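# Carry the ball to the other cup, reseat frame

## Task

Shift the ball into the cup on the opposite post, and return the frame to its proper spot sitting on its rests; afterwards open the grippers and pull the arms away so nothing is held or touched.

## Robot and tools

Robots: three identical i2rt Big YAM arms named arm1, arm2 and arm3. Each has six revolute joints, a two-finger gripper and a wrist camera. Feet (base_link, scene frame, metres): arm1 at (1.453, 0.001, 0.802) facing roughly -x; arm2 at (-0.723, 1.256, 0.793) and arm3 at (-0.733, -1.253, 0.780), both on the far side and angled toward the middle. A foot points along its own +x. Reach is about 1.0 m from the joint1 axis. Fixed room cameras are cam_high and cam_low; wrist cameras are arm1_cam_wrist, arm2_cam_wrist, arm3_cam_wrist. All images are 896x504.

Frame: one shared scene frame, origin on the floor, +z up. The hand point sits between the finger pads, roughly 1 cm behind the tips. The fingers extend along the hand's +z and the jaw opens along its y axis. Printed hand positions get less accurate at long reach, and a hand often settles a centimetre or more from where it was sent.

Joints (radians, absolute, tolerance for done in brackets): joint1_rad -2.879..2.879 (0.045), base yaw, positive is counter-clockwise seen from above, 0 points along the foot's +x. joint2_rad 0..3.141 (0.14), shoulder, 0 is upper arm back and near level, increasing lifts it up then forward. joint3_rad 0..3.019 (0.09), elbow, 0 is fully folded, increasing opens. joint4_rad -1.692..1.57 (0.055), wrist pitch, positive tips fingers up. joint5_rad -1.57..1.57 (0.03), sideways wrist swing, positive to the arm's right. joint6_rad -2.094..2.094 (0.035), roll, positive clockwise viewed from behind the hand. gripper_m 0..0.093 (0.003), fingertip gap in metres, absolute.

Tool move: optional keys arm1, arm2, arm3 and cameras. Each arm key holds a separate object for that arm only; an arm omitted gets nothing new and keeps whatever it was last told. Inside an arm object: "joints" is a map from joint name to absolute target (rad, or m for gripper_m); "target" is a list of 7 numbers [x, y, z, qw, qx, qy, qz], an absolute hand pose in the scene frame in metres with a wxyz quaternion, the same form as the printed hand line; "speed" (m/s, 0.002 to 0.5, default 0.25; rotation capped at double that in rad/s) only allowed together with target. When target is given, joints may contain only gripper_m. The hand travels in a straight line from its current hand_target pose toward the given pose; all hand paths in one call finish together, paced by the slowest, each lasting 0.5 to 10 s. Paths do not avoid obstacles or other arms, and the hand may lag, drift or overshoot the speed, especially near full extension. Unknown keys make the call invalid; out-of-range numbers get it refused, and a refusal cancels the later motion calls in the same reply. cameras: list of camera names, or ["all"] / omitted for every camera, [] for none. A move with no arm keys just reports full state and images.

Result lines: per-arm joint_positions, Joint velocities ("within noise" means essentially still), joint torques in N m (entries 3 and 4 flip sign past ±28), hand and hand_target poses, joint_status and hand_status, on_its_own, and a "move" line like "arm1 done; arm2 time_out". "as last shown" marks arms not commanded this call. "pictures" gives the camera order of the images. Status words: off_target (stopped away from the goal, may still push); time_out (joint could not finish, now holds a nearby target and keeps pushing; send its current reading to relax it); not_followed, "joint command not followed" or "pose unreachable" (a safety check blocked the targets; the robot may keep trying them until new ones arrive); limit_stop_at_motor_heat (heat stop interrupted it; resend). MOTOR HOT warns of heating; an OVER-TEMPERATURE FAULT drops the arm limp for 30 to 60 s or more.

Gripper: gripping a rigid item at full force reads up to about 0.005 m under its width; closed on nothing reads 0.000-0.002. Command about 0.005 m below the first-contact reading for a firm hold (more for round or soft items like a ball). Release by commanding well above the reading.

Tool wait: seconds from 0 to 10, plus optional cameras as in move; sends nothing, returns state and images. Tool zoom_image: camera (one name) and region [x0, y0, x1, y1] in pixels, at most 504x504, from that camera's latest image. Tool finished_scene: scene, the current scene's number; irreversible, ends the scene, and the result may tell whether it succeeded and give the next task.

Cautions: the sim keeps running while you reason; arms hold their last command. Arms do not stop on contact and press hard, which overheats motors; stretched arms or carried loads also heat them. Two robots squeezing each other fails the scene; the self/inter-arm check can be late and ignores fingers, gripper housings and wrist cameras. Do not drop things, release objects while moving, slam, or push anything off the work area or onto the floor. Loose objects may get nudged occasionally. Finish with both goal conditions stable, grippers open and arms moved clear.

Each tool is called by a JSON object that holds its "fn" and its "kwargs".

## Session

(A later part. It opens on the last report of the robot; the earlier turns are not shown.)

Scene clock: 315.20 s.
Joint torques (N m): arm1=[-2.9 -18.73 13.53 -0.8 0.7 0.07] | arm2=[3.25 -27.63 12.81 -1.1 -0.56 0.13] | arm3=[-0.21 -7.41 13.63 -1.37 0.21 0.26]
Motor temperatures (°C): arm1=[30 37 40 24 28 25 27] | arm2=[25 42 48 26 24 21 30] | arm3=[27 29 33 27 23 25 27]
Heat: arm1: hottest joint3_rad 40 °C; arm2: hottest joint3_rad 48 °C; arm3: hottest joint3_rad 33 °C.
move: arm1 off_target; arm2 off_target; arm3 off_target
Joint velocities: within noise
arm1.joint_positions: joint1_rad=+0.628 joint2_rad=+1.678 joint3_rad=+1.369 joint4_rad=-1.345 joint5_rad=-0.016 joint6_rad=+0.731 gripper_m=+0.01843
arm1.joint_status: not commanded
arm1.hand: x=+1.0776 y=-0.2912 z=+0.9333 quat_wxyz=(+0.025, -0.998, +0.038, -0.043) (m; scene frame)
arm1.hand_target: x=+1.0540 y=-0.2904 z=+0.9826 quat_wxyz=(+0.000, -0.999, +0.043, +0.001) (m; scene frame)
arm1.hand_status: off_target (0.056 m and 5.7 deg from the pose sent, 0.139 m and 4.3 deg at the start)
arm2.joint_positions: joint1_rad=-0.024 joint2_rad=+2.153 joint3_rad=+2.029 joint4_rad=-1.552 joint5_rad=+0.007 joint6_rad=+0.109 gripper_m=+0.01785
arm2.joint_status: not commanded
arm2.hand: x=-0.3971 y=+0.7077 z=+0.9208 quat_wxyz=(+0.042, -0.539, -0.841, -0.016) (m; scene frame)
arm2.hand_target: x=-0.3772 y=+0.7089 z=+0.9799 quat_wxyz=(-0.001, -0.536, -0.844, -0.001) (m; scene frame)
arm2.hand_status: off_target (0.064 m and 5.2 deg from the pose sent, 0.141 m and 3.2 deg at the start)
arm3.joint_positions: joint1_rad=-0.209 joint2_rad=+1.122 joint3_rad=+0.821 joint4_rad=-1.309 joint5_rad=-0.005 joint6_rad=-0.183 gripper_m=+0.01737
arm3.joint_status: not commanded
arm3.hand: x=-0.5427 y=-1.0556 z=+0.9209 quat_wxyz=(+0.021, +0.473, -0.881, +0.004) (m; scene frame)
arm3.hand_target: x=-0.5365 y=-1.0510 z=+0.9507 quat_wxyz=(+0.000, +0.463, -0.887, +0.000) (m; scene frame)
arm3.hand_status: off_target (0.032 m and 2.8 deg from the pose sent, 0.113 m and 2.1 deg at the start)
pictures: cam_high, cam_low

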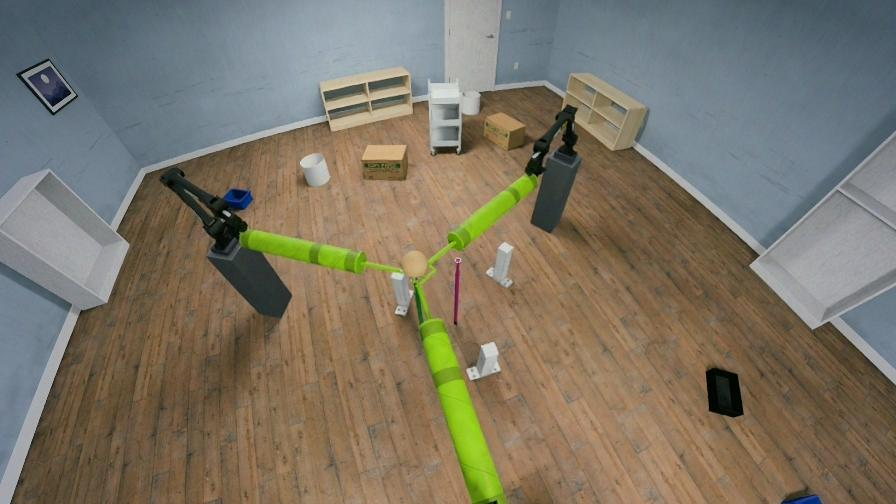

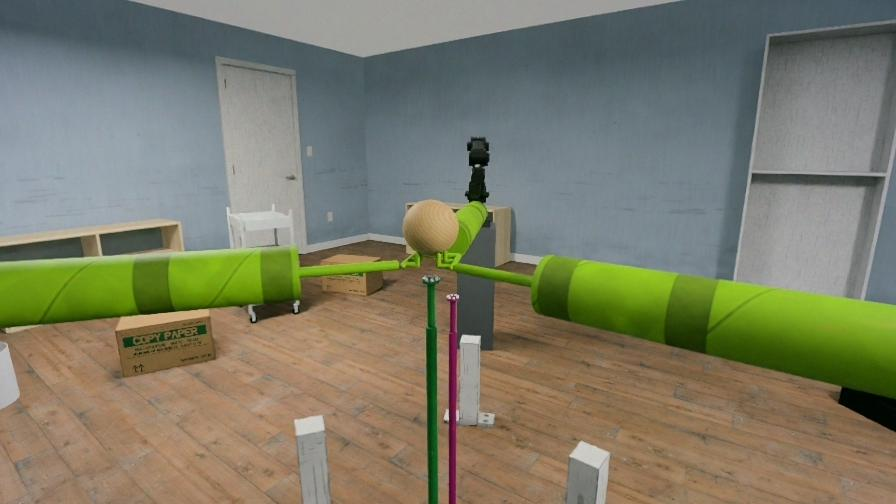

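{"fn": "move", "kwargs": {"arm1": {"target":[0.933,-0.035,0.978,0,0.9991,-0.0427,0],"speed":0.09}, "arm2": {"target":[-0.493,0.963,0.952,0,0.5365,0.8439,0],"speed":0.09}, "arm3": {"target":[-0.654,-0.7935,0.953,0,0.4625,-0.8866,0],"speed":0.09}, "cameras": ["cam_high","cam_low"]}}

{"fn": "zoom_image", "kwargs": {"camera": "cam_low", "region": [380, 180, 520, 320]}}

{"fn": "zoom_image", "kwargs": {"camera": "cam_high", "region": [410, 220, 500, 300]}}

Scene clock: 329.97 s.
Joint torques (N m): arm1=[-2.73 -17.2 14.2 -0.27 0.06 0.06] | arm2=[3.78 -14.92 7.69 0.1 -0.46 0.22] | arm3=[0.32 -12.04 13.83 -1.2 0.24 0.32]
Motor temperatures (°C): arm1=[30 37 42 24 28 25 27] | arm2=[25 43 50 26 24 22 30] | arm3=[27 29 38 27 23 25 27]
Heat: arm1: hottest joint3_rad 42 °C; arm2: hottest joint3_rad 50 °C; arm3: hottest joint3_rad 38 °C.
move: arm1 off_target; arm2 off_target; arm3 off_target
Joint velocities: within noise
arm1.joint_positions: joint1_rad=+0.057 joint2_rad=+1.716 joint3_rad=+1.433 joint4_rad=-1.366 joint5_rad=-0.007 joint6_rad=+0.163 gripper_m=+0.01844
arm1.joint_status: not commanded
arm1.hand: x=+0.9616 y=-0.0436 z=+0.9394 quat_wxyz=(+0.006, -0.998, +0.039, -0.045) (m; scene frame)
arm1.hand_target: x=+0.9362 y=-0.0348 z=+0.9784 quat_wxyz=(+0.001, -0.999, +0.043, +0.001) (m; scene frame)
arm1.hand_status: off_target (0.049 m and 5.2 deg from the pose sent, 0.297 m and 5.7 deg at the start)
arm2.joint_positions: joint1_rad=+0.070 joint2_rad=+1.421 joint3_rad=+1.061 joint4_rad=-1.281 joint5_rad=+0.003 joint6_rad=+0.200 gripper_m=+0.01785
arm2.joint_status: not commanded
arm2.hand: x=-0.5045 y=+0.9569 z=+0.9344 quat_wxyz=(+0.026, -0.539, -0.842, -0.006) (m; scene frame)
arm2.hand_target: x=-0.4935 y=+0.9630 z=+0.9517 quat_wxyz=(+0.000, -0.536, -0.844, -0.001) (m; scene frame)
arm2.hand_status: off_target (0.022 m and 3.1 deg from the pose sent, 0.274 m and 5.2 deg at the start)
arm3.joint_positions: joint1_rad=+0.386 joint2_rad=+1.585 joint3_rad=+1.283 joint4_rad=-1.291 joint5_rad=-0.002 joint6_rad=+0.415 gripper_m=+0.01737
arm3.joint_status: not commanded
arm3.hand: x=-0.6544 y=-0.8053 z=+0.9268 quat_wxyz=(+0.009, +0.472, -0.881, +0.009) (m; scene frame)
arm3.hand_target: x=-0.6541 y=-0.7945 z=+0.9528 quat_wxyz=(+0.000, +0.463, -0.887, -0.001) (m; scene frame)
arm3.hand_status: off_target (0.029 m and 1.9 deg from the pose sent, 0.287 m and 2.8 deg at the start)
pictures: cam_high, cam_low

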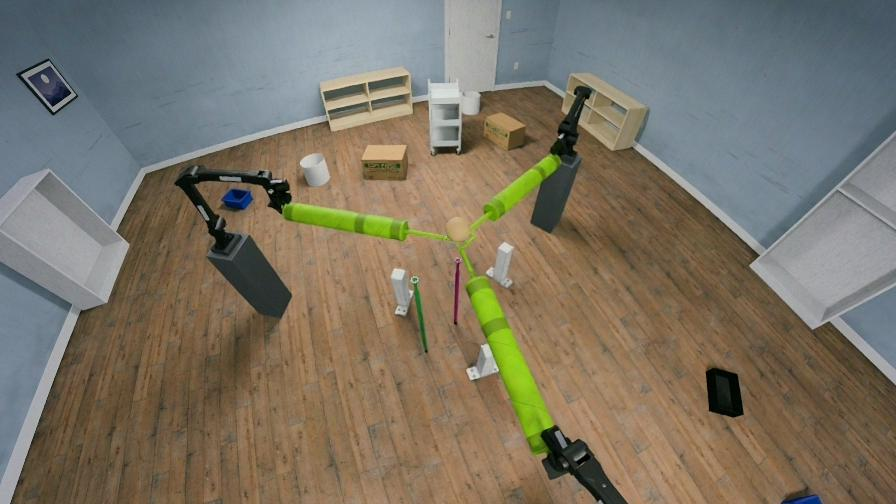

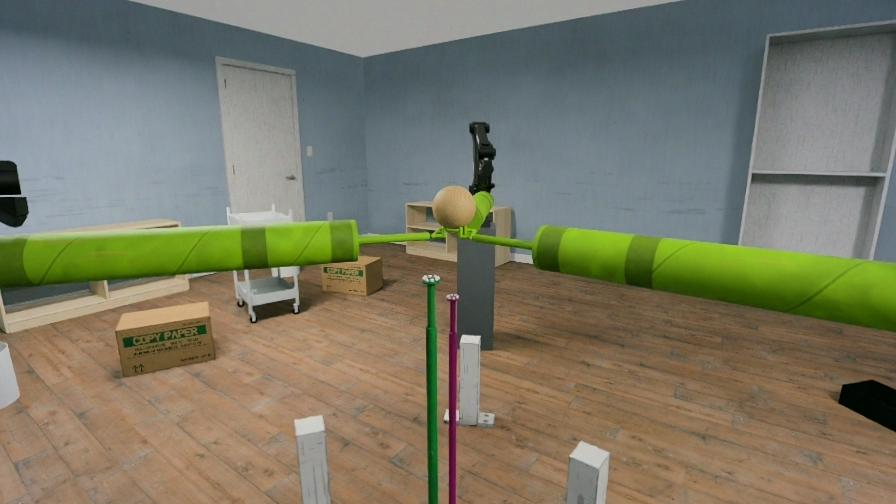

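Scaled by 3.600 from the camera's 896x504 image, which has a finer 1280x720 frame.

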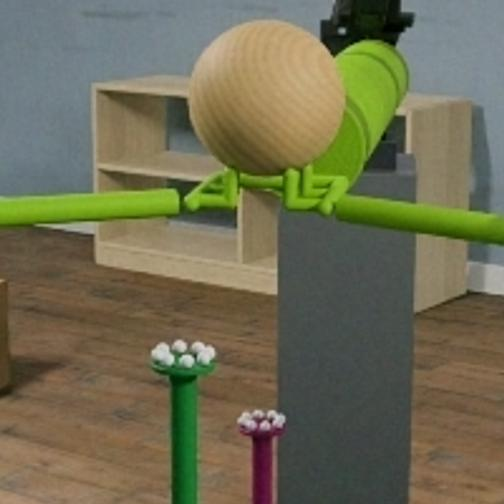

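Scaled by 5.600 from the camera's 896x504 image, which has a finer 1280x720 frame.

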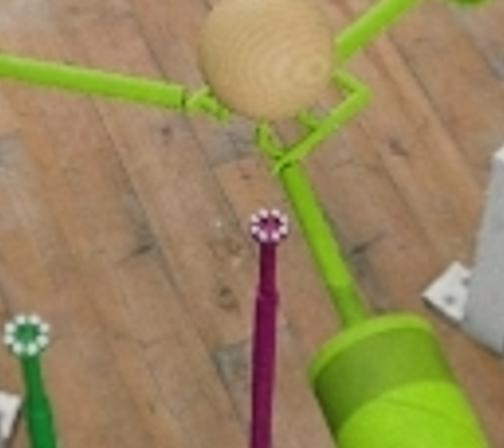

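{"fn": "move", "kwargs": {"arm1": {"target":[0.926,-0.024,0.838,0,0.9991,-0.0427,0],"speed":0.09}, "arm2": {"target":[-0.500,0.974,0.816,0,0.5365,0.8439,0],"speed":0.09}, "arm3": {"target":[-0.661,-0.7825,0.810,0,0.4625,-0.8866,0],"speed":0.09}, "cameras": ["cam_high","cam_low"]}}

{"fn": "zoom_image", "kwargs": {"camera": "cam_low", "region": [390, 200, 510, 320]}}

{"fn": "zoom_image", "kwargs": {"camera": "cam_high", "region": [410, 220, 500, 300]}}

Scene clock: 345.90 s.
Joint torques (N m): arm1=[-2.02 -19.49 8.98 1.02 -0.1 0.09] | arm2=[3.14 -11.69 6.15 0.55 -0.36 0.16] | arm3=[-0.5 -13.39 8.77 0.39 0.5 0.2]
Motor temperatures (°C): arm1=[30 36 48 24 27 25 27] | arm2=[25 41 44 26 24 22 30] | arm3=[27 30 44 27 23 25 27]
Heat: arm1: hottest joint3_rad 48 °C; arm2: hottest joint3_rad 44 °C; arm3: hottest joint3_rad 44 °C.
move: arm1 off_target; arm2 off_target; arm3 off_target
Joint velocities: within noise
arm1.joint_positions: joint1_rad=+0.029 joint2_rad=+1.879 joint3_rad=+1.305 joint4_rad=-1.066 joint5_rad=-0.004 joint6_rad=+0.139 gripper_m=+0.01844
arm1.joint_status: not commanded
arm1.hand: x=+0.9485 y=-0.0287 z=+0.8135 quat_wxyz=(+0.006, -0.998, +0.041, -0.040) (m; scene frame)
arm1.hand_target: x=+0.9271 y=-0.0238 z=+0.8386 quat_wxyz=(+0.000, -0.999, +0.043, +0.000) (m; scene frame)
arm1.hand_status: off_target (0.034 m and 4.7 deg from the pose sent, 0.109 m and 5.2 deg at the start)
arm2.joint_positions: joint1_rad=+0.082 joint2_rad=+1.533 joint3_rad=+0.818 joint4_rad=-0.893 joint5_rad=+0.001 joint6_rad=+0.212 gripper_m=+0.01785
arm2.joint_status: not commanded
arm2.hand: x=-0.5109 y=+0.9727 z=+0.8140 quat_wxyz=(+0.011, -0.539, -0.842, -0.001) (m; scene frame)
arm2.hand_target: x=-0.5002 y=+0.9742 z=+0.8160 quat_wxyz=(+0.000, -0.536, -0.844, +0.000) (m; scene frame)
arm2.hand_status: off_target (0.011 m and 1.4 deg from the pose sent, 0.120 m and 3.2 deg at the start)
arm3.joint_positions: joint1_rad=+0.414 joint2_rad=+1.764 joint3_rad=+1.152 joint4_rad=-0.977 joint5_rad=-0.007 joint6_rad=+0.443 gripper_m=+0.01737
arm3.joint_status: not commanded
arm3.hand: x=-0.6660 y=-0.7885 z=+0.8018 quat_wxyz=(+0.010, +0.472, -0.882, +0.006) (m; scene frame)
arm3.hand_target: x=-0.6610 y=-0.7826 z=+0.8100 quat_wxyz=(+0.000, +0.462, -0.887, +0.000) (m; scene frame)
arm3.hand_status: off_target (0.011 m and 1.8 deg from the pose sent, 0.119 m and 2.0 deg at the start)
pictures: cam_high, cam_low

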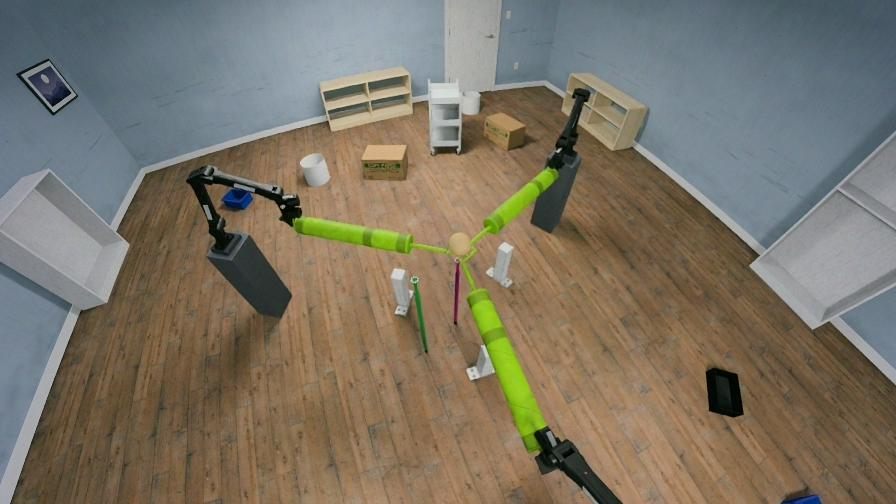

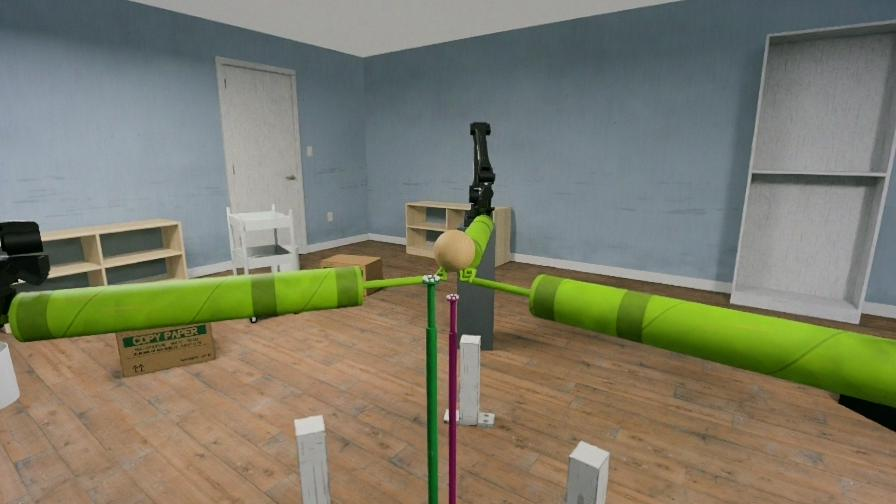

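Scaled by 4.200 from the camera's 896x504 image, which has a finer 1280x720 frame.

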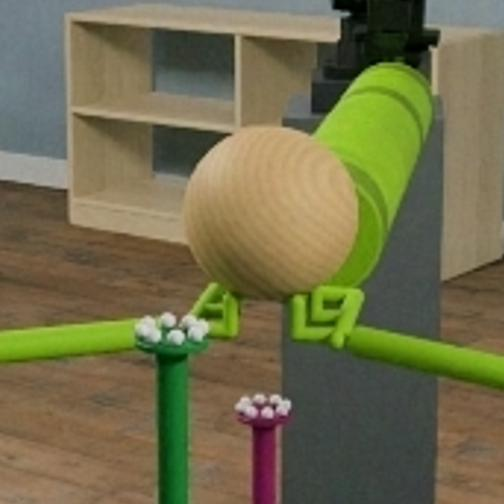

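Scaled by 5.600 from the camera's 896x504 image, which has a finer 1280x720 frame.

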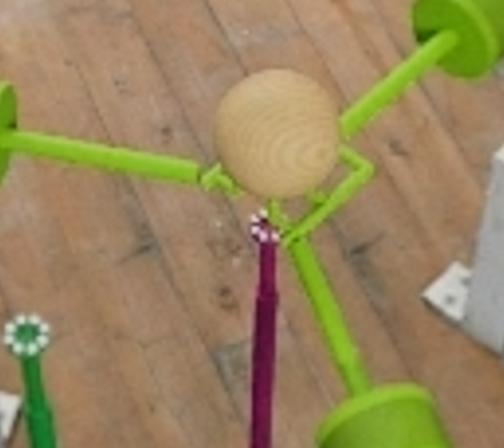

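{"fn": "move", "kwargs": {"arm1": {"target":[0.925,-0.0315,0.795,0,0.9991,-0.0427,0],"speed":0.07}, "arm2": {"target":[-0.501,0.9665,0.770,0,0.5365,0.8439,0],"speed":0.07}, "arm3": {"target":[-0.662,-0.790,0.767,0,0.4625,-0.8866,0],"speed":0.07}, "cameras": ["cam_high","cam_low"]}}

{"fn": "zoom_image", "kwargs": {"camera": "cam_low", "region": [390, 200, 510, 320]}}

{"fn": "zoom_image", "kwargs": {"camera": "cam_high", "region": [410, 220, 500, 300]}}

Scene clock: 358.77 s.
Joint torques (N m): arm1=[-0.79 -19.02 8.35 1.02 -0.04 0.23] | arm2=[1.96 -12.28 5.56 0.68 -0.49 0.02] | arm3=[-0.5 -13.45 7.36 0.31 0.33 0.2]
Motor temperatures (°C): arm1=[30 36 45 24 27 24 27] | arm2=[25 39 42 26 24 22 30] | arm3=[27 30 41 27 23 25 27]
Heat: arm1: hottest joint3_rad 45 °C; arm2: hottest joint3_rad 42 °C; arm3: hottest joint3_rad 41 °C.
move: arm1 off_target; arm2 done; arm3 done
Joint velocities: within noise
arm1.joint_positions: joint1_rad=+0.029 joint2_rad=+1.943 joint3_rad=+1.273 joint4_rad=-0.968 joint5_rad=-0.007 joint6_rad=+0.139 gripper_m=+0.01844
arm1.joint_status: not commanded
arm1.hand: x=+0.9481 y=-0.0292 z=+0.7720 quat_wxyz=(+0.004, -0.998, +0.041, -0.039) (m; scene frame)
arm1.hand_target: x=+0.9259 y=-0.0315 z=+0.7957 quat_wxyz=(+0.000, -0.999, +0.043, +0.000) (m; scene frame)
arm1.hand_status: off_target (0.033 m and 4.5 deg from the pose sent, 0.030 m and 4.7 deg at the start)
arm2.joint_positions: joint1_rad=+0.082 joint2_rad=+1.642 joint3_rad=+0.787 joint4_rad=-0.759 joint5_rad=+0.005 joint6_rad=+0.212 gripper_m=+0.01785
arm2.joint_status: not commanded
arm2.hand: x=-0.5100 y=+0.9702 z=+0.7681 quat_wxyz=(+0.015, -0.539, -0.842, +0.000) (m; scene frame)
arm2.hand_target: x=-0.5011 y=+0.9666 z=+0.7702 quat_wxyz=(+0.000, -0.536, -0.844, +0.000) (m; scene frame)
arm2.hand_status: done (0.010 m and 1.7 deg from the pose sent, 0.046 m and 1.3 deg at the start)
arm3.joint_positions: joint1_rad=+0.414 joint2_rad=+1.817 joint3_rad=+1.101 joint4_rad=-0.859 joint5_rad=-0.003 joint6_rad=+0.443 gripper_m=+0.01737
arm3.joint_status: not commanded
arm3.hand: x=-0.6658 y=-0.7909 z=+0.7625 quat_wxyz=(+0.004, +0.472, -0.882, +0.001) (m; scene frame)
arm3.hand_target: x=-0.6620 y=-0.7901 z=+0.7669 quat_wxyz=(+0.000, +0.463, -0.887, +0.000) (m; scene frame)
arm3.hand_status: done (0.006 m and 1.3 deg from the pose sent, 0.035 m and 1.8 deg at the start)
pictures: cam_high, cam_low

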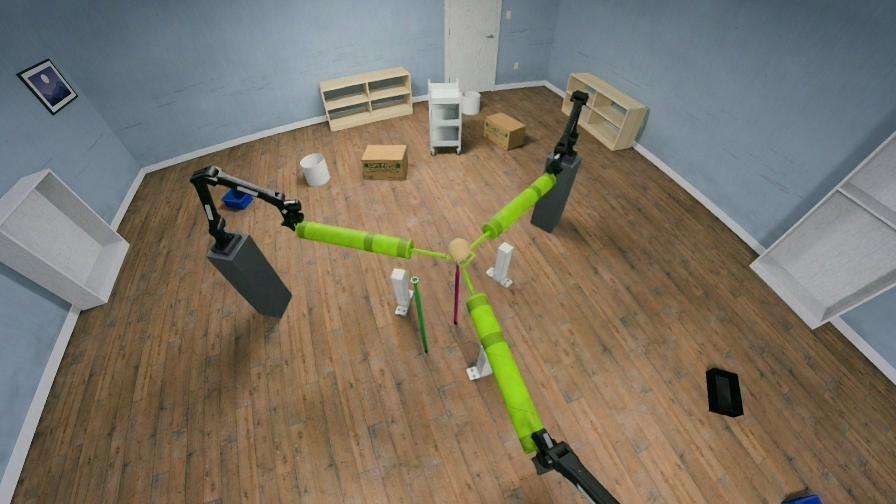

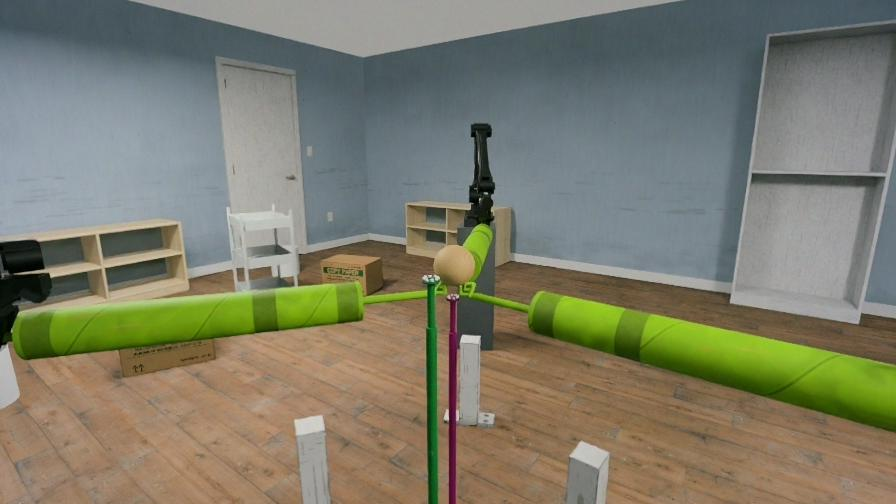

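Scaled by 4.200 from the camera's 896x504 image, which has a finer 1280x720 frame.

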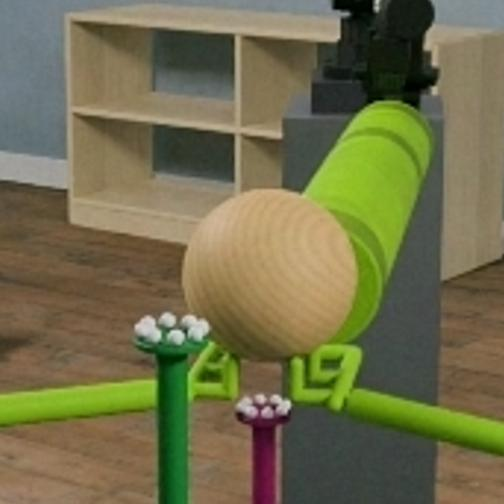

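Scaled by 5.600 from the camera's 896x504 image, which has a finer 1280x720 frame.

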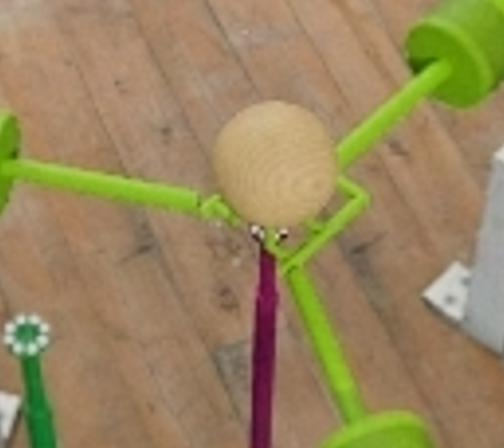

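{"fn": "move", "kwargs": {"arm1": {"target":[0.926,-0.043,0.793,0,0.9991,-0.0427,0],"speed":0.05}, "arm2": {"target":[-0.500,0.956,0.770,0,0.5365,0.8439,0],"speed":0.05}, "arm3": {"target":[-0.661,-0.803,0.765,0,0.4625,-0.8866,0],"speed":0.05}, "cameras": ["cam_high","cam_low"]}}

{"fn": "zoom_image", "kwargs": {"camera": "cam_low", "region": [390, 200, 510, 320]}}

{"fn": "zoom_image", "kwargs": {"camera": "cam_high", "region": [410, 220, 500, 300]}}

Scene clock: 370.10 s.
Joint torques (N m): arm1=[-0.21 -19.31 8.2 0.95 -0.05 0.33] | arm2=[1.96 -11.69 7.31 -0.02 -0.57 -0.02] | arm3=[-1.08 -14.86 6.31 -0.12 0.33 0.13]
Motor temperatures (°C): arm1=[30 37 42 24 27 24 27] | arm2=[25 38 40 26 24 22 30] | arm3=[27 30 38 27 23 25 28]
Heat: arm1: hottest joint3_rad 42 °C; arm2: hottest joint3_rad 40 °C; arm3: hottest joint3_rad 38 °C.
move: arm1 off_target; arm2 off_target; arm3 off_target
Joint velocities: within noise
arm1.joint_positions: joint1_rad=+0.043 joint2_rad=+1.943 joint3_rad=+1.273 joint4_rad=-0.961 joint5_rad=-0.007 joint6_rad=+0.151 gripper_m=+0.01844
arm1.joint_status: not commanded
arm1.hand: x=+0.9468 y=-0.0362 z=+0.7718 quat_wxyz=(+0.005, -0.999, +0.040, -0.035) (m; scene frame)
arm1.hand_target: x=+0.9269 y=-0.0430 z=+0.7935 quat_wxyz=(+0.000, -0.999, +0.043, +0.000) (m; scene frame)
arm1.hand_status: off_target (0.030 m and 4.1 deg from the pose sent, 0.034 m and 4.5 deg at the start)
arm2.joint_positions: joint1_rad=+0.067 joint2_rad=+1.651 joint3_rad=+0.787 joint4_rad=-0.744 joint5_rad=+0.008 joint6_rad=+0.201 gripper_m=+0.01785
arm2.joint_status: not commanded
arm2.hand: x=-0.5133 y=+0.9649 z=+0.7651 quat_wxyz=(+0.012, -0.540, -0.841, +0.002) (m; scene frame)
arm2.hand_target: x=-0.5001 y=+0.9562 z=+0.7703 quat_wxyz=(+0.000, -0.536, -0.844, +0.000) (m; scene frame)
arm2.hand_status: off_target (0.017 m and 1.5 deg from the pose sent, 0.017 m and 1.7 deg at the start)
arm3.joint_positions: joint1_rad=+0.414 joint2_rad=+1.817 joint3_rad=+1.072 joint4_rad=-0.829 joint5_rad=-0.003 joint6_rad=+0.443 gripper_m=+0.01737
arm3.joint_status: not commanded
arm3.hand: x=-0.6669 y=-0.7984 z=+0.7540 quat_wxyz=(+0.004, +0.472, -0.882, +0.001) (m; scene frame)
arm3.hand_target: x=-0.6611 y=-0.8029 z=+0.7646 quat_wxyz=(+0.000, +0.463, -0.887, +0.000) (m; scene frame)
arm3.hand_status: off_target (0.013 m and 1.3 deg from the pose sent, 0.013 m and 1.3 deg at the start)
pictures: cam_high, cam_low

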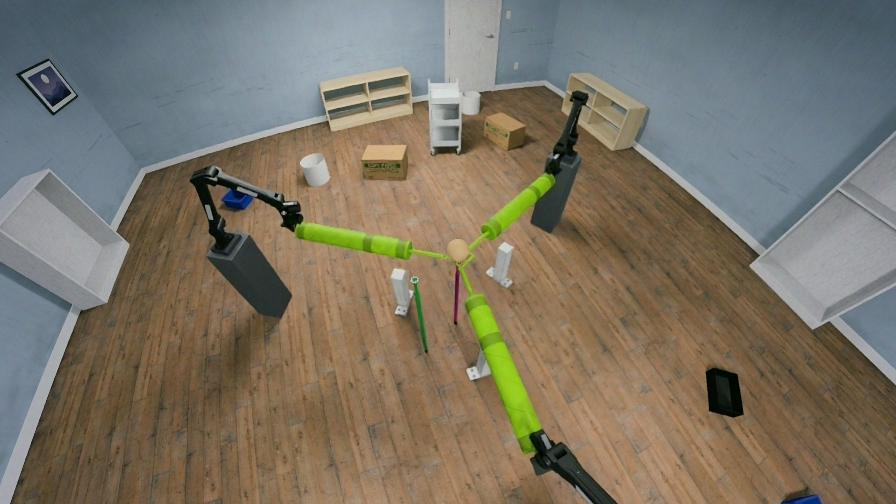

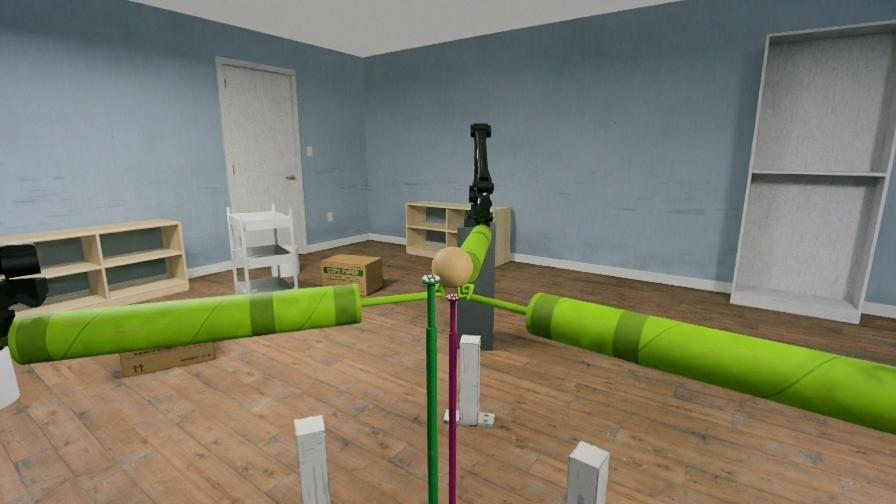

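Scaled by 4.200 from the camera's 896x504 image, which has a finer 1280x720 frame.

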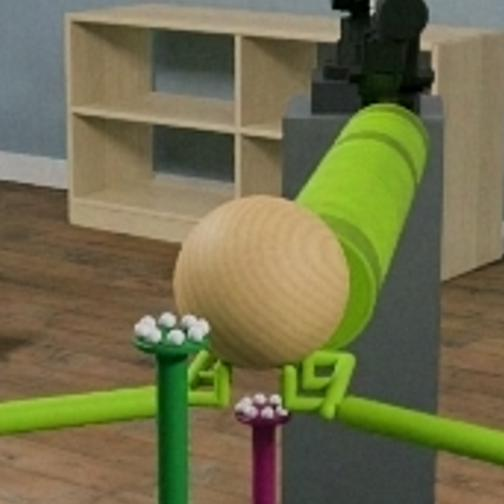

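Scaled by 5.600 from the camera's 896x504 image, which has a finer 1280x720 frame.

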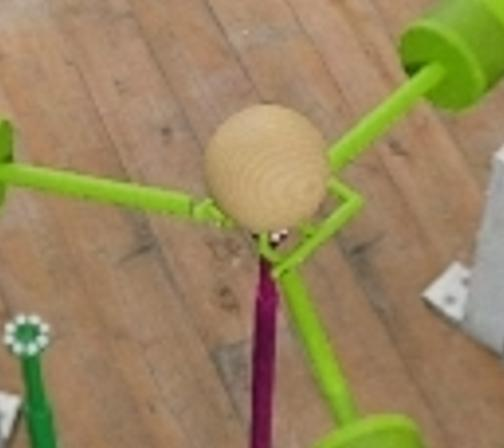

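{"fn": "move", "kwargs": {"arm1": {"target":[0.926,-0.043,0.760,0,0.9991,-0.0427,0],"speed":0.04}, "arm2": {"target":[-0.500,0.956,0.738,0,0.5365,0.8439,0],"speed":0.04}, "arm3": {"target":[-0.661,-0.803,0.732,0,0.4625,-0.8866,0],"speed":0.04}, "cameras": ["cam_high","cam_low"]}}

{"fn": "zoom_image", "kwargs": {"camera": "cam_low", "region": [390, 200, 510, 320]}}

{"fn": "zoom_image", "kwargs": {"camera": "cam_high", "region": [410, 220, 500, 300]}}

Scene clock: 382.63 s.
Joint torques (N m): arm1=[-0.67 -19.6 7.65 0.94 -0.03 0.29] | arm2=[1.96 -12.51 5.39 0.53 -0.61 -0.02] | arm3=[-1.03 -13.04 6.45 0.36 0.3 0.12]
Motor temperatures (°C): arm1=[29 38 40 24 27 24 27] | arm2=[25 37 38 26 24 21 30] | arm3=[27 30 37 27 23 25 28]
Heat: arm1: hottest joint3_rad 40 °C; arm2: hottest joint3_rad 38 °C; arm3: hottest joint3_rad 37 °C.
move: arm1 off_target; arm2 off_target; arm3 done
Joint velocities: within noise
arm1.joint_positions: joint1_rad=+0.050 joint2_rad=+1.996 joint3_rad=+1.256 joint4_rad=-0.889 joint5_rad=-0.007 joint6_rad=+0.155 gripper_m=+0.01844
arm1.joint_status: not commanded
arm1.hand: x=+0.9470 y=-0.0395 z=+0.7403 quat_wxyz=(+0.005, -0.999, +0.039, -0.034) (m; scene frame)
arm1.hand_target: x=+0.9267 y=-0.0430 z=+0.7605 quat_wxyz=(+0.000, -0.999, +0.043, +0.000) (m; scene frame)
arm1.hand_status: off_target (0.029 m and 4.0 deg from the pose sent, 0.025 m and 4.1 deg at the start)
arm2.joint_positions: joint1_rad=+0.067 joint2_rad=+1.731 joint3_rad=+0.787 joint4_rad=-0.665 joint5_rad=+0.009 joint6_rad=+0.201 gripper_m=+0.01785
arm2.joint_status: not commanded
arm2.hand: x=-0.5102 y=+0.9603 z=+0.7372 quat_wxyz=(+0.013, -0.540, -0.841, +0.002) (m; scene frame)
arm2.hand_target: x=-0.5000 y=+0.9561 z=+0.7382 quat_wxyz=(+0.000, -0.536, -0.844, +0.000) (m; scene frame)
arm2.hand_status: off_target (0.011 m and 1.6 deg from the pose sent, 0.031 m and 1.5 deg at the start)
arm3.joint_positions: joint1_rad=+0.414 joint2_rad=+1.853 joint3_rad=+1.045 joint4_rad=-0.758 joint5_rad=-0.002 joint6_rad=+0.443 gripper_m=+0.01737
arm3.joint_status: not commanded
arm3.hand: x=-0.6670 y=-0.8008 z=+0.7310 quat_wxyz=(+0.002, +0.472, -0.882, -0.002) (m; scene frame)
arm3.hand_target: x=-0.6612 y=-0.8031 z=+0.7319 quat_wxyz=(+0.000, +0.463, -0.887, +0.000) (m; scene frame)
arm3.hand_status: done (0.006 m and 1.2 deg from the pose sent, 0.023 m and 1.3 deg at the start)
pictures: cam_high, cam_low

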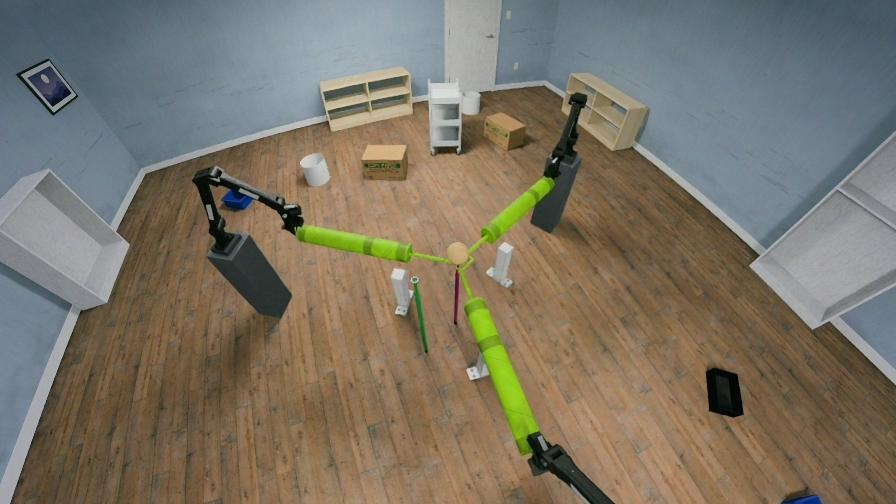

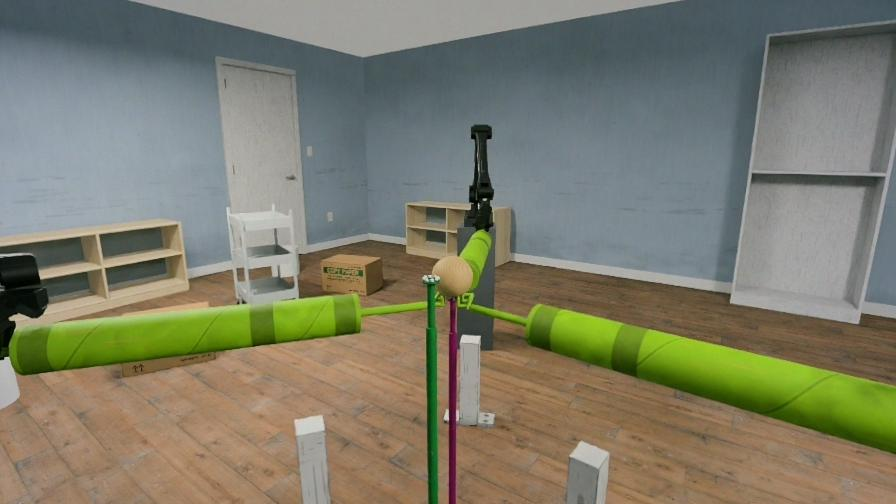

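Scaled by 4.200 from the camera's 896x504 image, which has a finer 1280x720 frame.

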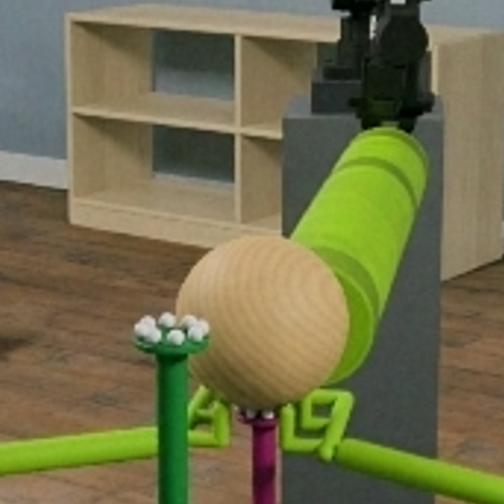

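Scaled by 5.600 from the camera's 896x504 image, which has a finer 1280x720 frame.

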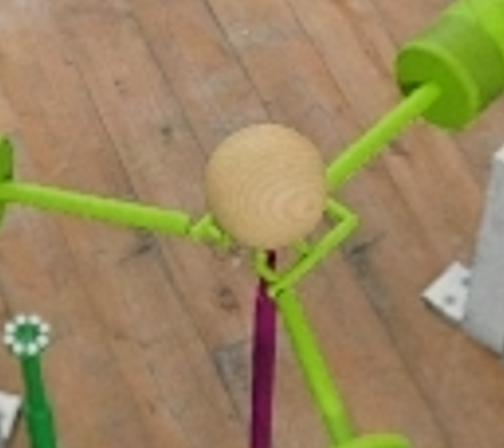

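{"fn": "move", "kwargs": {"arm1": {"target":[0.926,-0.043,0.707,0,0.9991,-0.0427,0],"speed":0.05}, "arm2": {"target":[-0.500,0.956,0.689,0,0.5365,0.8439,0],"speed":0.05}, "arm3": {"target":[-0.661,-0.803,0.677,0,0.4625,-0.8866,0],"speed":0.05}, "cameras": ["cam_high","cam_low"]}}

{"fn": "zoom_image", "kwargs": {"camera": "cam_low", "region": [390, 230, 510, 350]}}

{"fn": "zoom_image", "kwargs": {"camera": "cam_high", "region": [410, 220, 500, 300]}}

Scene clock: 388.60 s.
Joint torques (N m): arm1=[-0.79 -19.9 6.68 1.05 0 0.27] | arm2=[1.96 -13.27 3.92 0.8 -0.51 -0.01] | arm3=[-0.91 -13.22 5.65 0.5 0.25 0.12]
Motor temperatures (°C): arm1=[29 38 40 24 27 24 27] | arm2=[25 37 37 26 24 21 30] | arm3=[27 30 36 27 23 25 28]
Heat: arm1: hottest joint3_rad 40 °C; arm2: hottest joint2_rad 37 °C; arm3: hottest joint3_rad 36 °C.
move: arm1 off_target; arm2 done; arm3 done
Joint velocities: within noise
arm1.joint_positions: joint1_rad=+0.053 joint2_rad=+2.090 joint3_rad=+1.243 joint4_rad=-0.777 joint5_rad=-0.008 joint6_rad=+0.158 gripper_m=+0.01844
arm1.joint_status: not commanded
arm1.hand: x=+0.9473 y=-0.0405 z=+0.6894 quat_wxyz=(+0.004, -0.999, +0.039, -0.033) (m; scene frame)
arm1.hand_target: x=+0.9265 y=-0.0429 z=+0.7074 quat_wxyz=(+0.000, -0.999, +0.043, +0.000) (m; scene frame)
arm1.hand_status: off_target (0.028 m and 3.8 deg from the pose sent, 0.040 m and 4.0 deg at the start)
arm2.joint_positions: joint1_rad=+0.067 joint2_rad=+1.862 joint3_rad=+0.780 joint4_rad=-0.529 joint5_rad=+0.006 joint6_rad=+0.201 gripper_m=+0.01785
arm2.joint_status: not commanded
arm2.hand: x=-0.5087 y=+0.9586 z=+0.6898 quat_wxyz=(+0.013, -0.540, -0.841, +0.000) (m; scene frame)
arm2.hand_target: x=-0.5001 y=+0.9562 z=+0.6892 quat_wxyz=(+0.000, -0.536, -0.844, +0.000) (m; scene frame)
arm2.hand_status: done (0.009 m and 1.6 deg from the pose sent, 0.049 m and 1.6 deg at the start)
arm3.joint_positions: joint1_rad=+0.412 joint2_rad=+1.967 joint3_rad=+1.027 joint4_rad=-0.628 joint5_rad=-0.001 joint6_rad=+0.443 gripper_m=+0.01737
arm3.joint_status: not commanded
arm3.hand: x=-0.6662 y=-0.8020 z=+0.6772 quat_wxyz=(+0.002, +0.471, -0.882, -0.001) (m; scene frame)
arm3.hand_target: x=-0.6610 y=-0.8030 z=+0.6770 quat_wxyz=(+0.000, +0.462, -0.887, +0.000) (m; scene frame)
arm3.hand_status: done (0.005 m and 1.1 deg from the pose sent, 0.054 m and 1.2 deg at the start)
pictures: cam_high, cam_low

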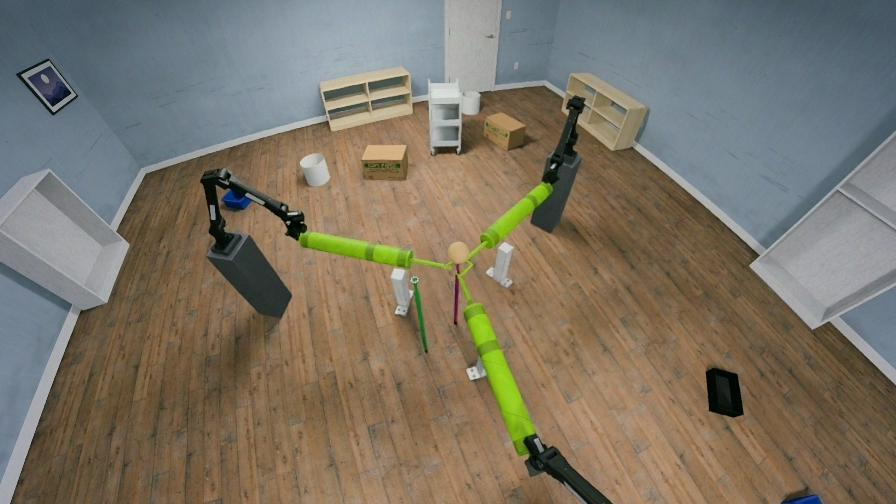

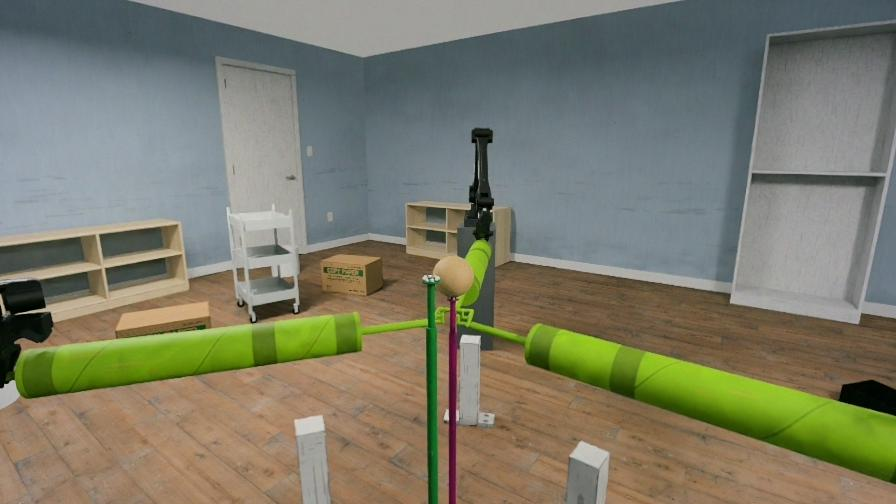

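Scaled by 4.200 from the camera's 896x504 image, which has a finer 1280x720 frame.

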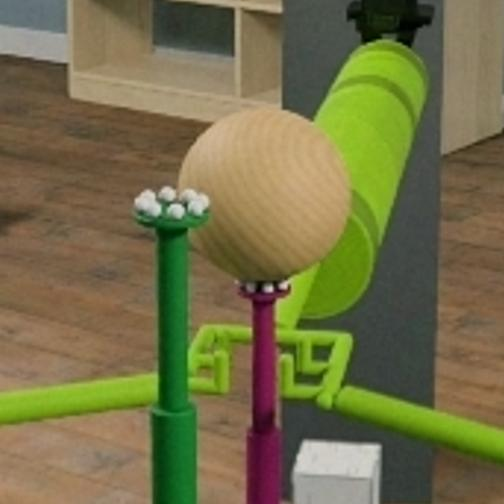

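Scaled by 5.600 from the camera's 896x504 image, which has a finer 1280x720 frame.

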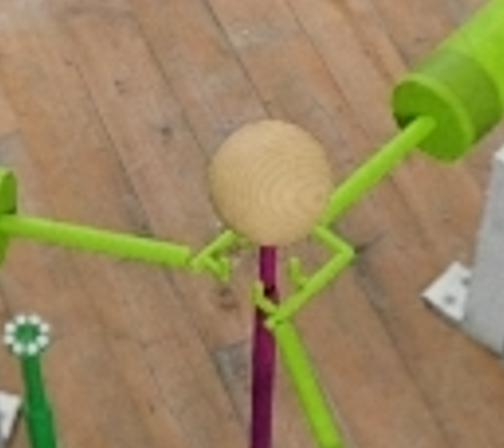

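{"fn": "move", "kwargs": {"arm1": {"target":[0.882,0.044,0.707,0,0.9991,-0.0427,0],"speed":0.05}, "arm2": {"target":[-0.553,1.044,0.689,0,0.5365,0.8439,0],"speed":0.05}, "arm3": {"target":[-0.708,-0.713,0.677,0,0.4625,-0.8866,0],"speed":0.05}, "cameras": ["cam_high","cam_low"]}}

{"fn": "zoom_image", "kwargs": {"camera": "cam_low", "region": [390, 230, 510, 350]}}

Scene clock: 398.73 s.
Joint torques (N m): arm1=[-1.67 -20.48 9.28 -0.13 -0.32 0.16] | arm2=[2.49 -12.4 1.29 0.09 -0.3 0.13] | arm3=[0.56 -14.97 9.36 -0.44 0.2 0.35]
Motor temperatures (°C): arm1=[29 38 39 24 27 24 28] | arm2=[25 37 36 26 24 21 30] | arm3=[27 30 35 27 23 25 28]
Heat: arm1: hottest joint3_rad 39 °C; arm2: hottest joint2_rad 37 °C; arm3: hottest joint3_rad 35 °C.
move: arm1 off_target; arm2 done; arm3 off_target
Joint velocities: within noise
arm1.joint_positions: joint1_rad=-0.097 joint2_rad=+2.163 joint3_rad=+1.371 joint4_rad=-0.818 joint5_rad=+0.000 joint6_rad=+0.012 gripper_m=+0.01844
arm1.joint_status: not commanded
arm1.hand: x=+0.9073 y=+0.0393 z=+0.6850 quat_wxyz=(+0.004, -0.999, +0.040, -0.025) (m; scene frame)
arm1.hand_target: x=+0.8830 y=+0.0440 z=+0.7075 quat_wxyz=(+0.000, -0.999, +0.043, +0.000) (m; scene frame)
arm1.hand_status: off_target (0.034 m and 3.0 deg from the pose sent, 0.108 m and 3.8 deg at the start)
arm2.joint_positions: joint1_rad=+0.099 joint2_rad=+1.743 joint3_rad=+0.513 joint4_rad=-0.369 joint5_rad=+0.000 joint6_rad=+0.224 gripper_m=+0.01785
arm2.joint_status: not commanded
arm2.hand: x=-0.5546 y=+1.0378 z=+0.6836 quat_wxyz=(+0.007, -0.537, -0.844, +0.000) (m; scene frame)
arm2.hand_target: x=-0.5531 y=+1.0439 z=+0.6885 quat_wxyz=(+0.000, -0.536, -0.844, +0.000) (m; scene frame)
arm2.hand_status: done (0.008 m and 0.8 deg from the pose sent, 0.096 m and 1.6 deg at the start)
arm3.joint_positions: joint1_rad=+0.507 joint2_rad=+2.106 joint3_rad=+1.269 joint4_rad=-0.739 joint5_rad=+0.000 joint6_rad=+0.534 gripper_m=+0.01737
arm3.joint_status: not commanded
arm3.hand: x=-0.7054 y=-0.7262 z=+0.6698 quat_wxyz=(+0.003, +0.472, -0.881, +0.003) (m; scene frame)
arm3.hand_target: x=-0.7080 y=-0.7135 z=+0.6771 quat_wxyz=(+0.000, +0.463, -0.887, +0.000) (m; scene frame)
arm3.hand_status: off_target (0.015 m and 1.4 deg from the pose sent, 0.098 m and 1.1 deg at the start)
pictures: cam_high, cam_low

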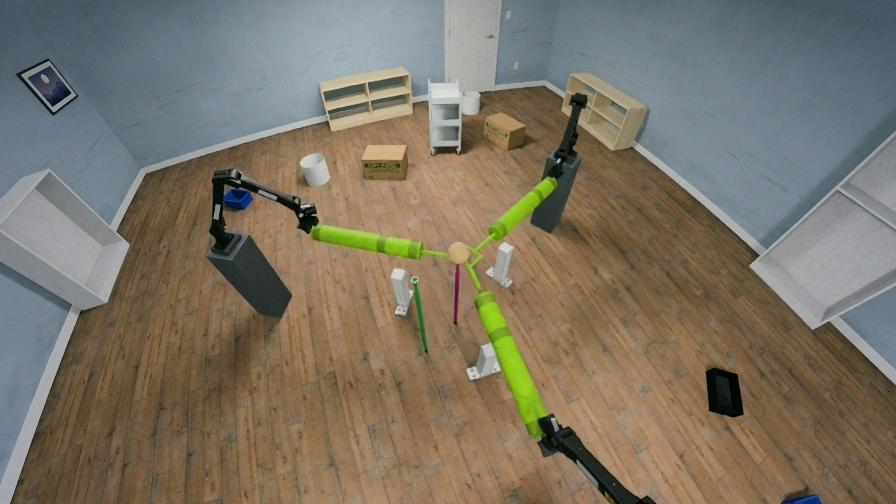

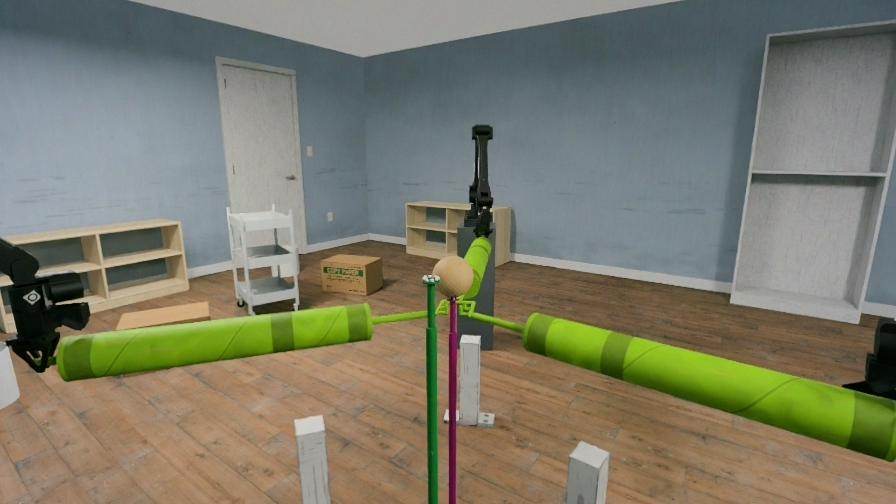

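Scaled by 4.200 from the camera's 896x504 image, which has a finer 1280x720 frame.

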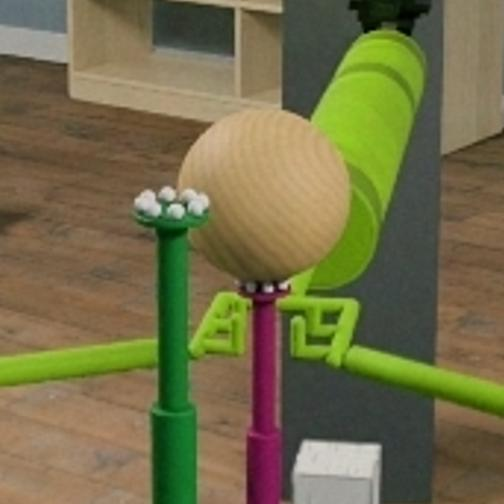

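{"fn": "move", "kwargs": {"arm1": {"target":[0.878,0.047,0.510,0,0.9991,-0.0427,0],"speed":0.1}, "arm2": {"target":[-0.555,1.046,0.493,0,0.5365,0.8439,0],"speed":0.1}, "arm3": {"target":[-0.712,-0.708,0.488,0,0.4625,-0.8866,0],"speed":0.1}, "cameras": ["cam_high","cam_low"]}}

Scene clock: 407.20 s.
Joint torques (N m): arm1=[-1.79 -22.01 6.12 0.35 -0.34 0.15] | arm2=[1.9 -11.87 -1.91 0.39 -0.21 0.12] | arm3=[0.79 -16.79 6.67 0.29 0.17 0.37]
Motor temperatures (°C): arm1=[29 39 39 24 27 24 28] | arm2=[25 35 35 26 24 21 30] | arm3=[27 31 35 27 23 25 28]
Heat: arm1: hottest joint2_rad 39 °C; arm2: hottest joint2_rad 35 °C; arm3: hottest joint3_rad 35 °C.
move: arm1 off_target; arm2 done; arm3 off_target
Joint velocities: within noise
arm1.joint_positions: joint1_rad=-0.097 joint2_rad=+2.572 joint3_rad=+1.510 joint4_rad=-0.548 joint5_rad=+0.000 joint6_rad=+0.011 gripper_m=+0.01844
arm1.joint_status: not commanded
arm1.hand: x=+0.9037 y=+0.0414 z=+0.4942 quat_wxyz=(+0.004, -0.999, +0.040, -0.025) (m; scene frame)
arm1.hand_target: x=+0.8787 y=+0.0471 z=+0.5105 quat_wxyz=(+0.000, -0.999, +0.043, +0.000) (m; scene frame)
arm1.hand_status: off_target (0.031 m and 2.9 deg from the pose sent, 0.178 m and 3.0 deg at the start)
arm2.joint_positions: joint1_rad=+0.107 joint2_rad=+2.454 joint3_rad=+0.658 joint4_rad=+0.219 joint5_rad=-0.002 joint6_rad=+0.227 gripper_m=+0.01784
arm2.joint_status: not commanded
arm2.hand: x=-0.5534 y=+1.0390 z=+0.4976 quat_wxyz=(-0.004, -0.535, -0.845, +0.003) (m; scene frame)
arm2.hand_target: x=-0.5551 y=+1.0459 z=+0.4932 quat_wxyz=(+0.000, -0.536, -0.844, +0.000) (m; scene frame)
arm2.hand_status: done (0.008 m and 0.6 deg from the pose sent, 0.191 m and 0.8 deg at the start)
arm3.joint_positions: joint1_rad=+0.512 joint2_rad=+2.519 joint3_rad=+1.399 joint4_rad=-0.473 joint5_rad=+0.001 joint6_rad=+0.539 gripper_m=+0.01737
arm3.joint_status: not commanded
arm3.hand: x=-0.7084 y=-0.7248 z=+0.4843 quat_wxyz=(+0.007, +0.472, -0.881, +0.010) (m; scene frame)
arm3.hand_target: x=-0.7121 y=-0.7082 z=+0.4884 quat_wxyz=(+0.000, +0.463, -0.887, +0.000) (m; scene frame)
arm3.hand_status: off_target (0.018 m and 2.0 deg from the pose sent, 0.183 m and 1.4 deg at the start)
pictures: cam_high, cam_low

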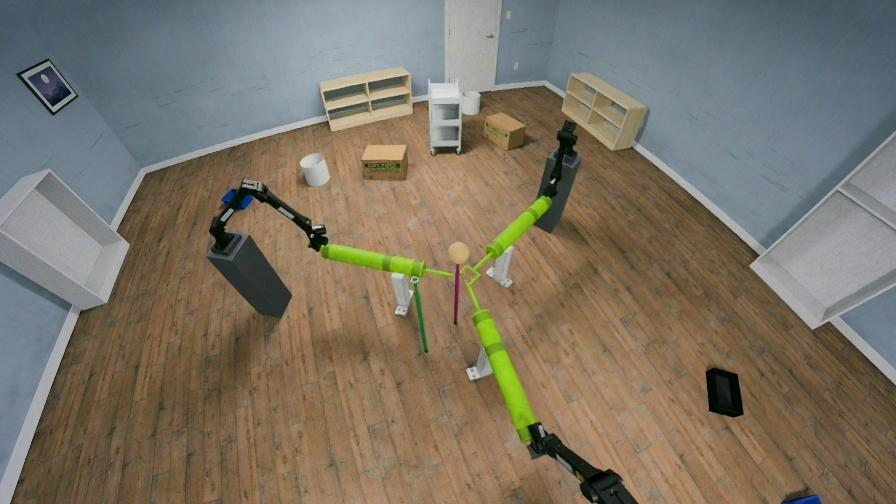

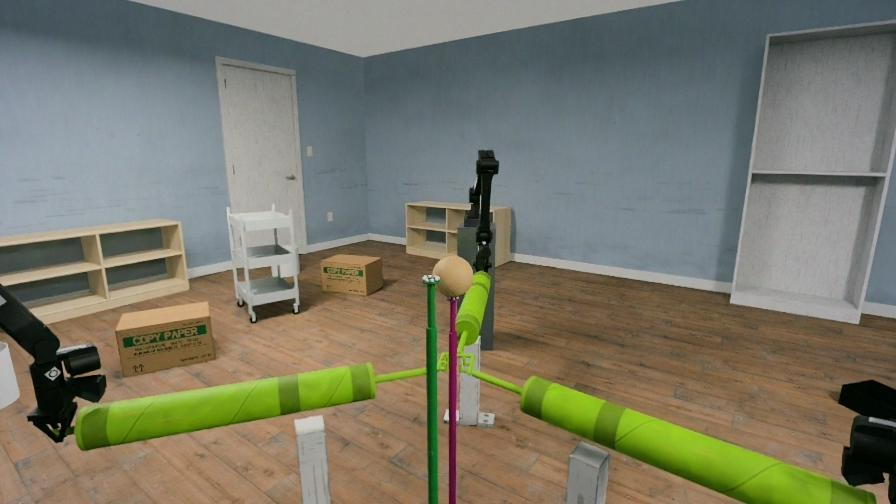

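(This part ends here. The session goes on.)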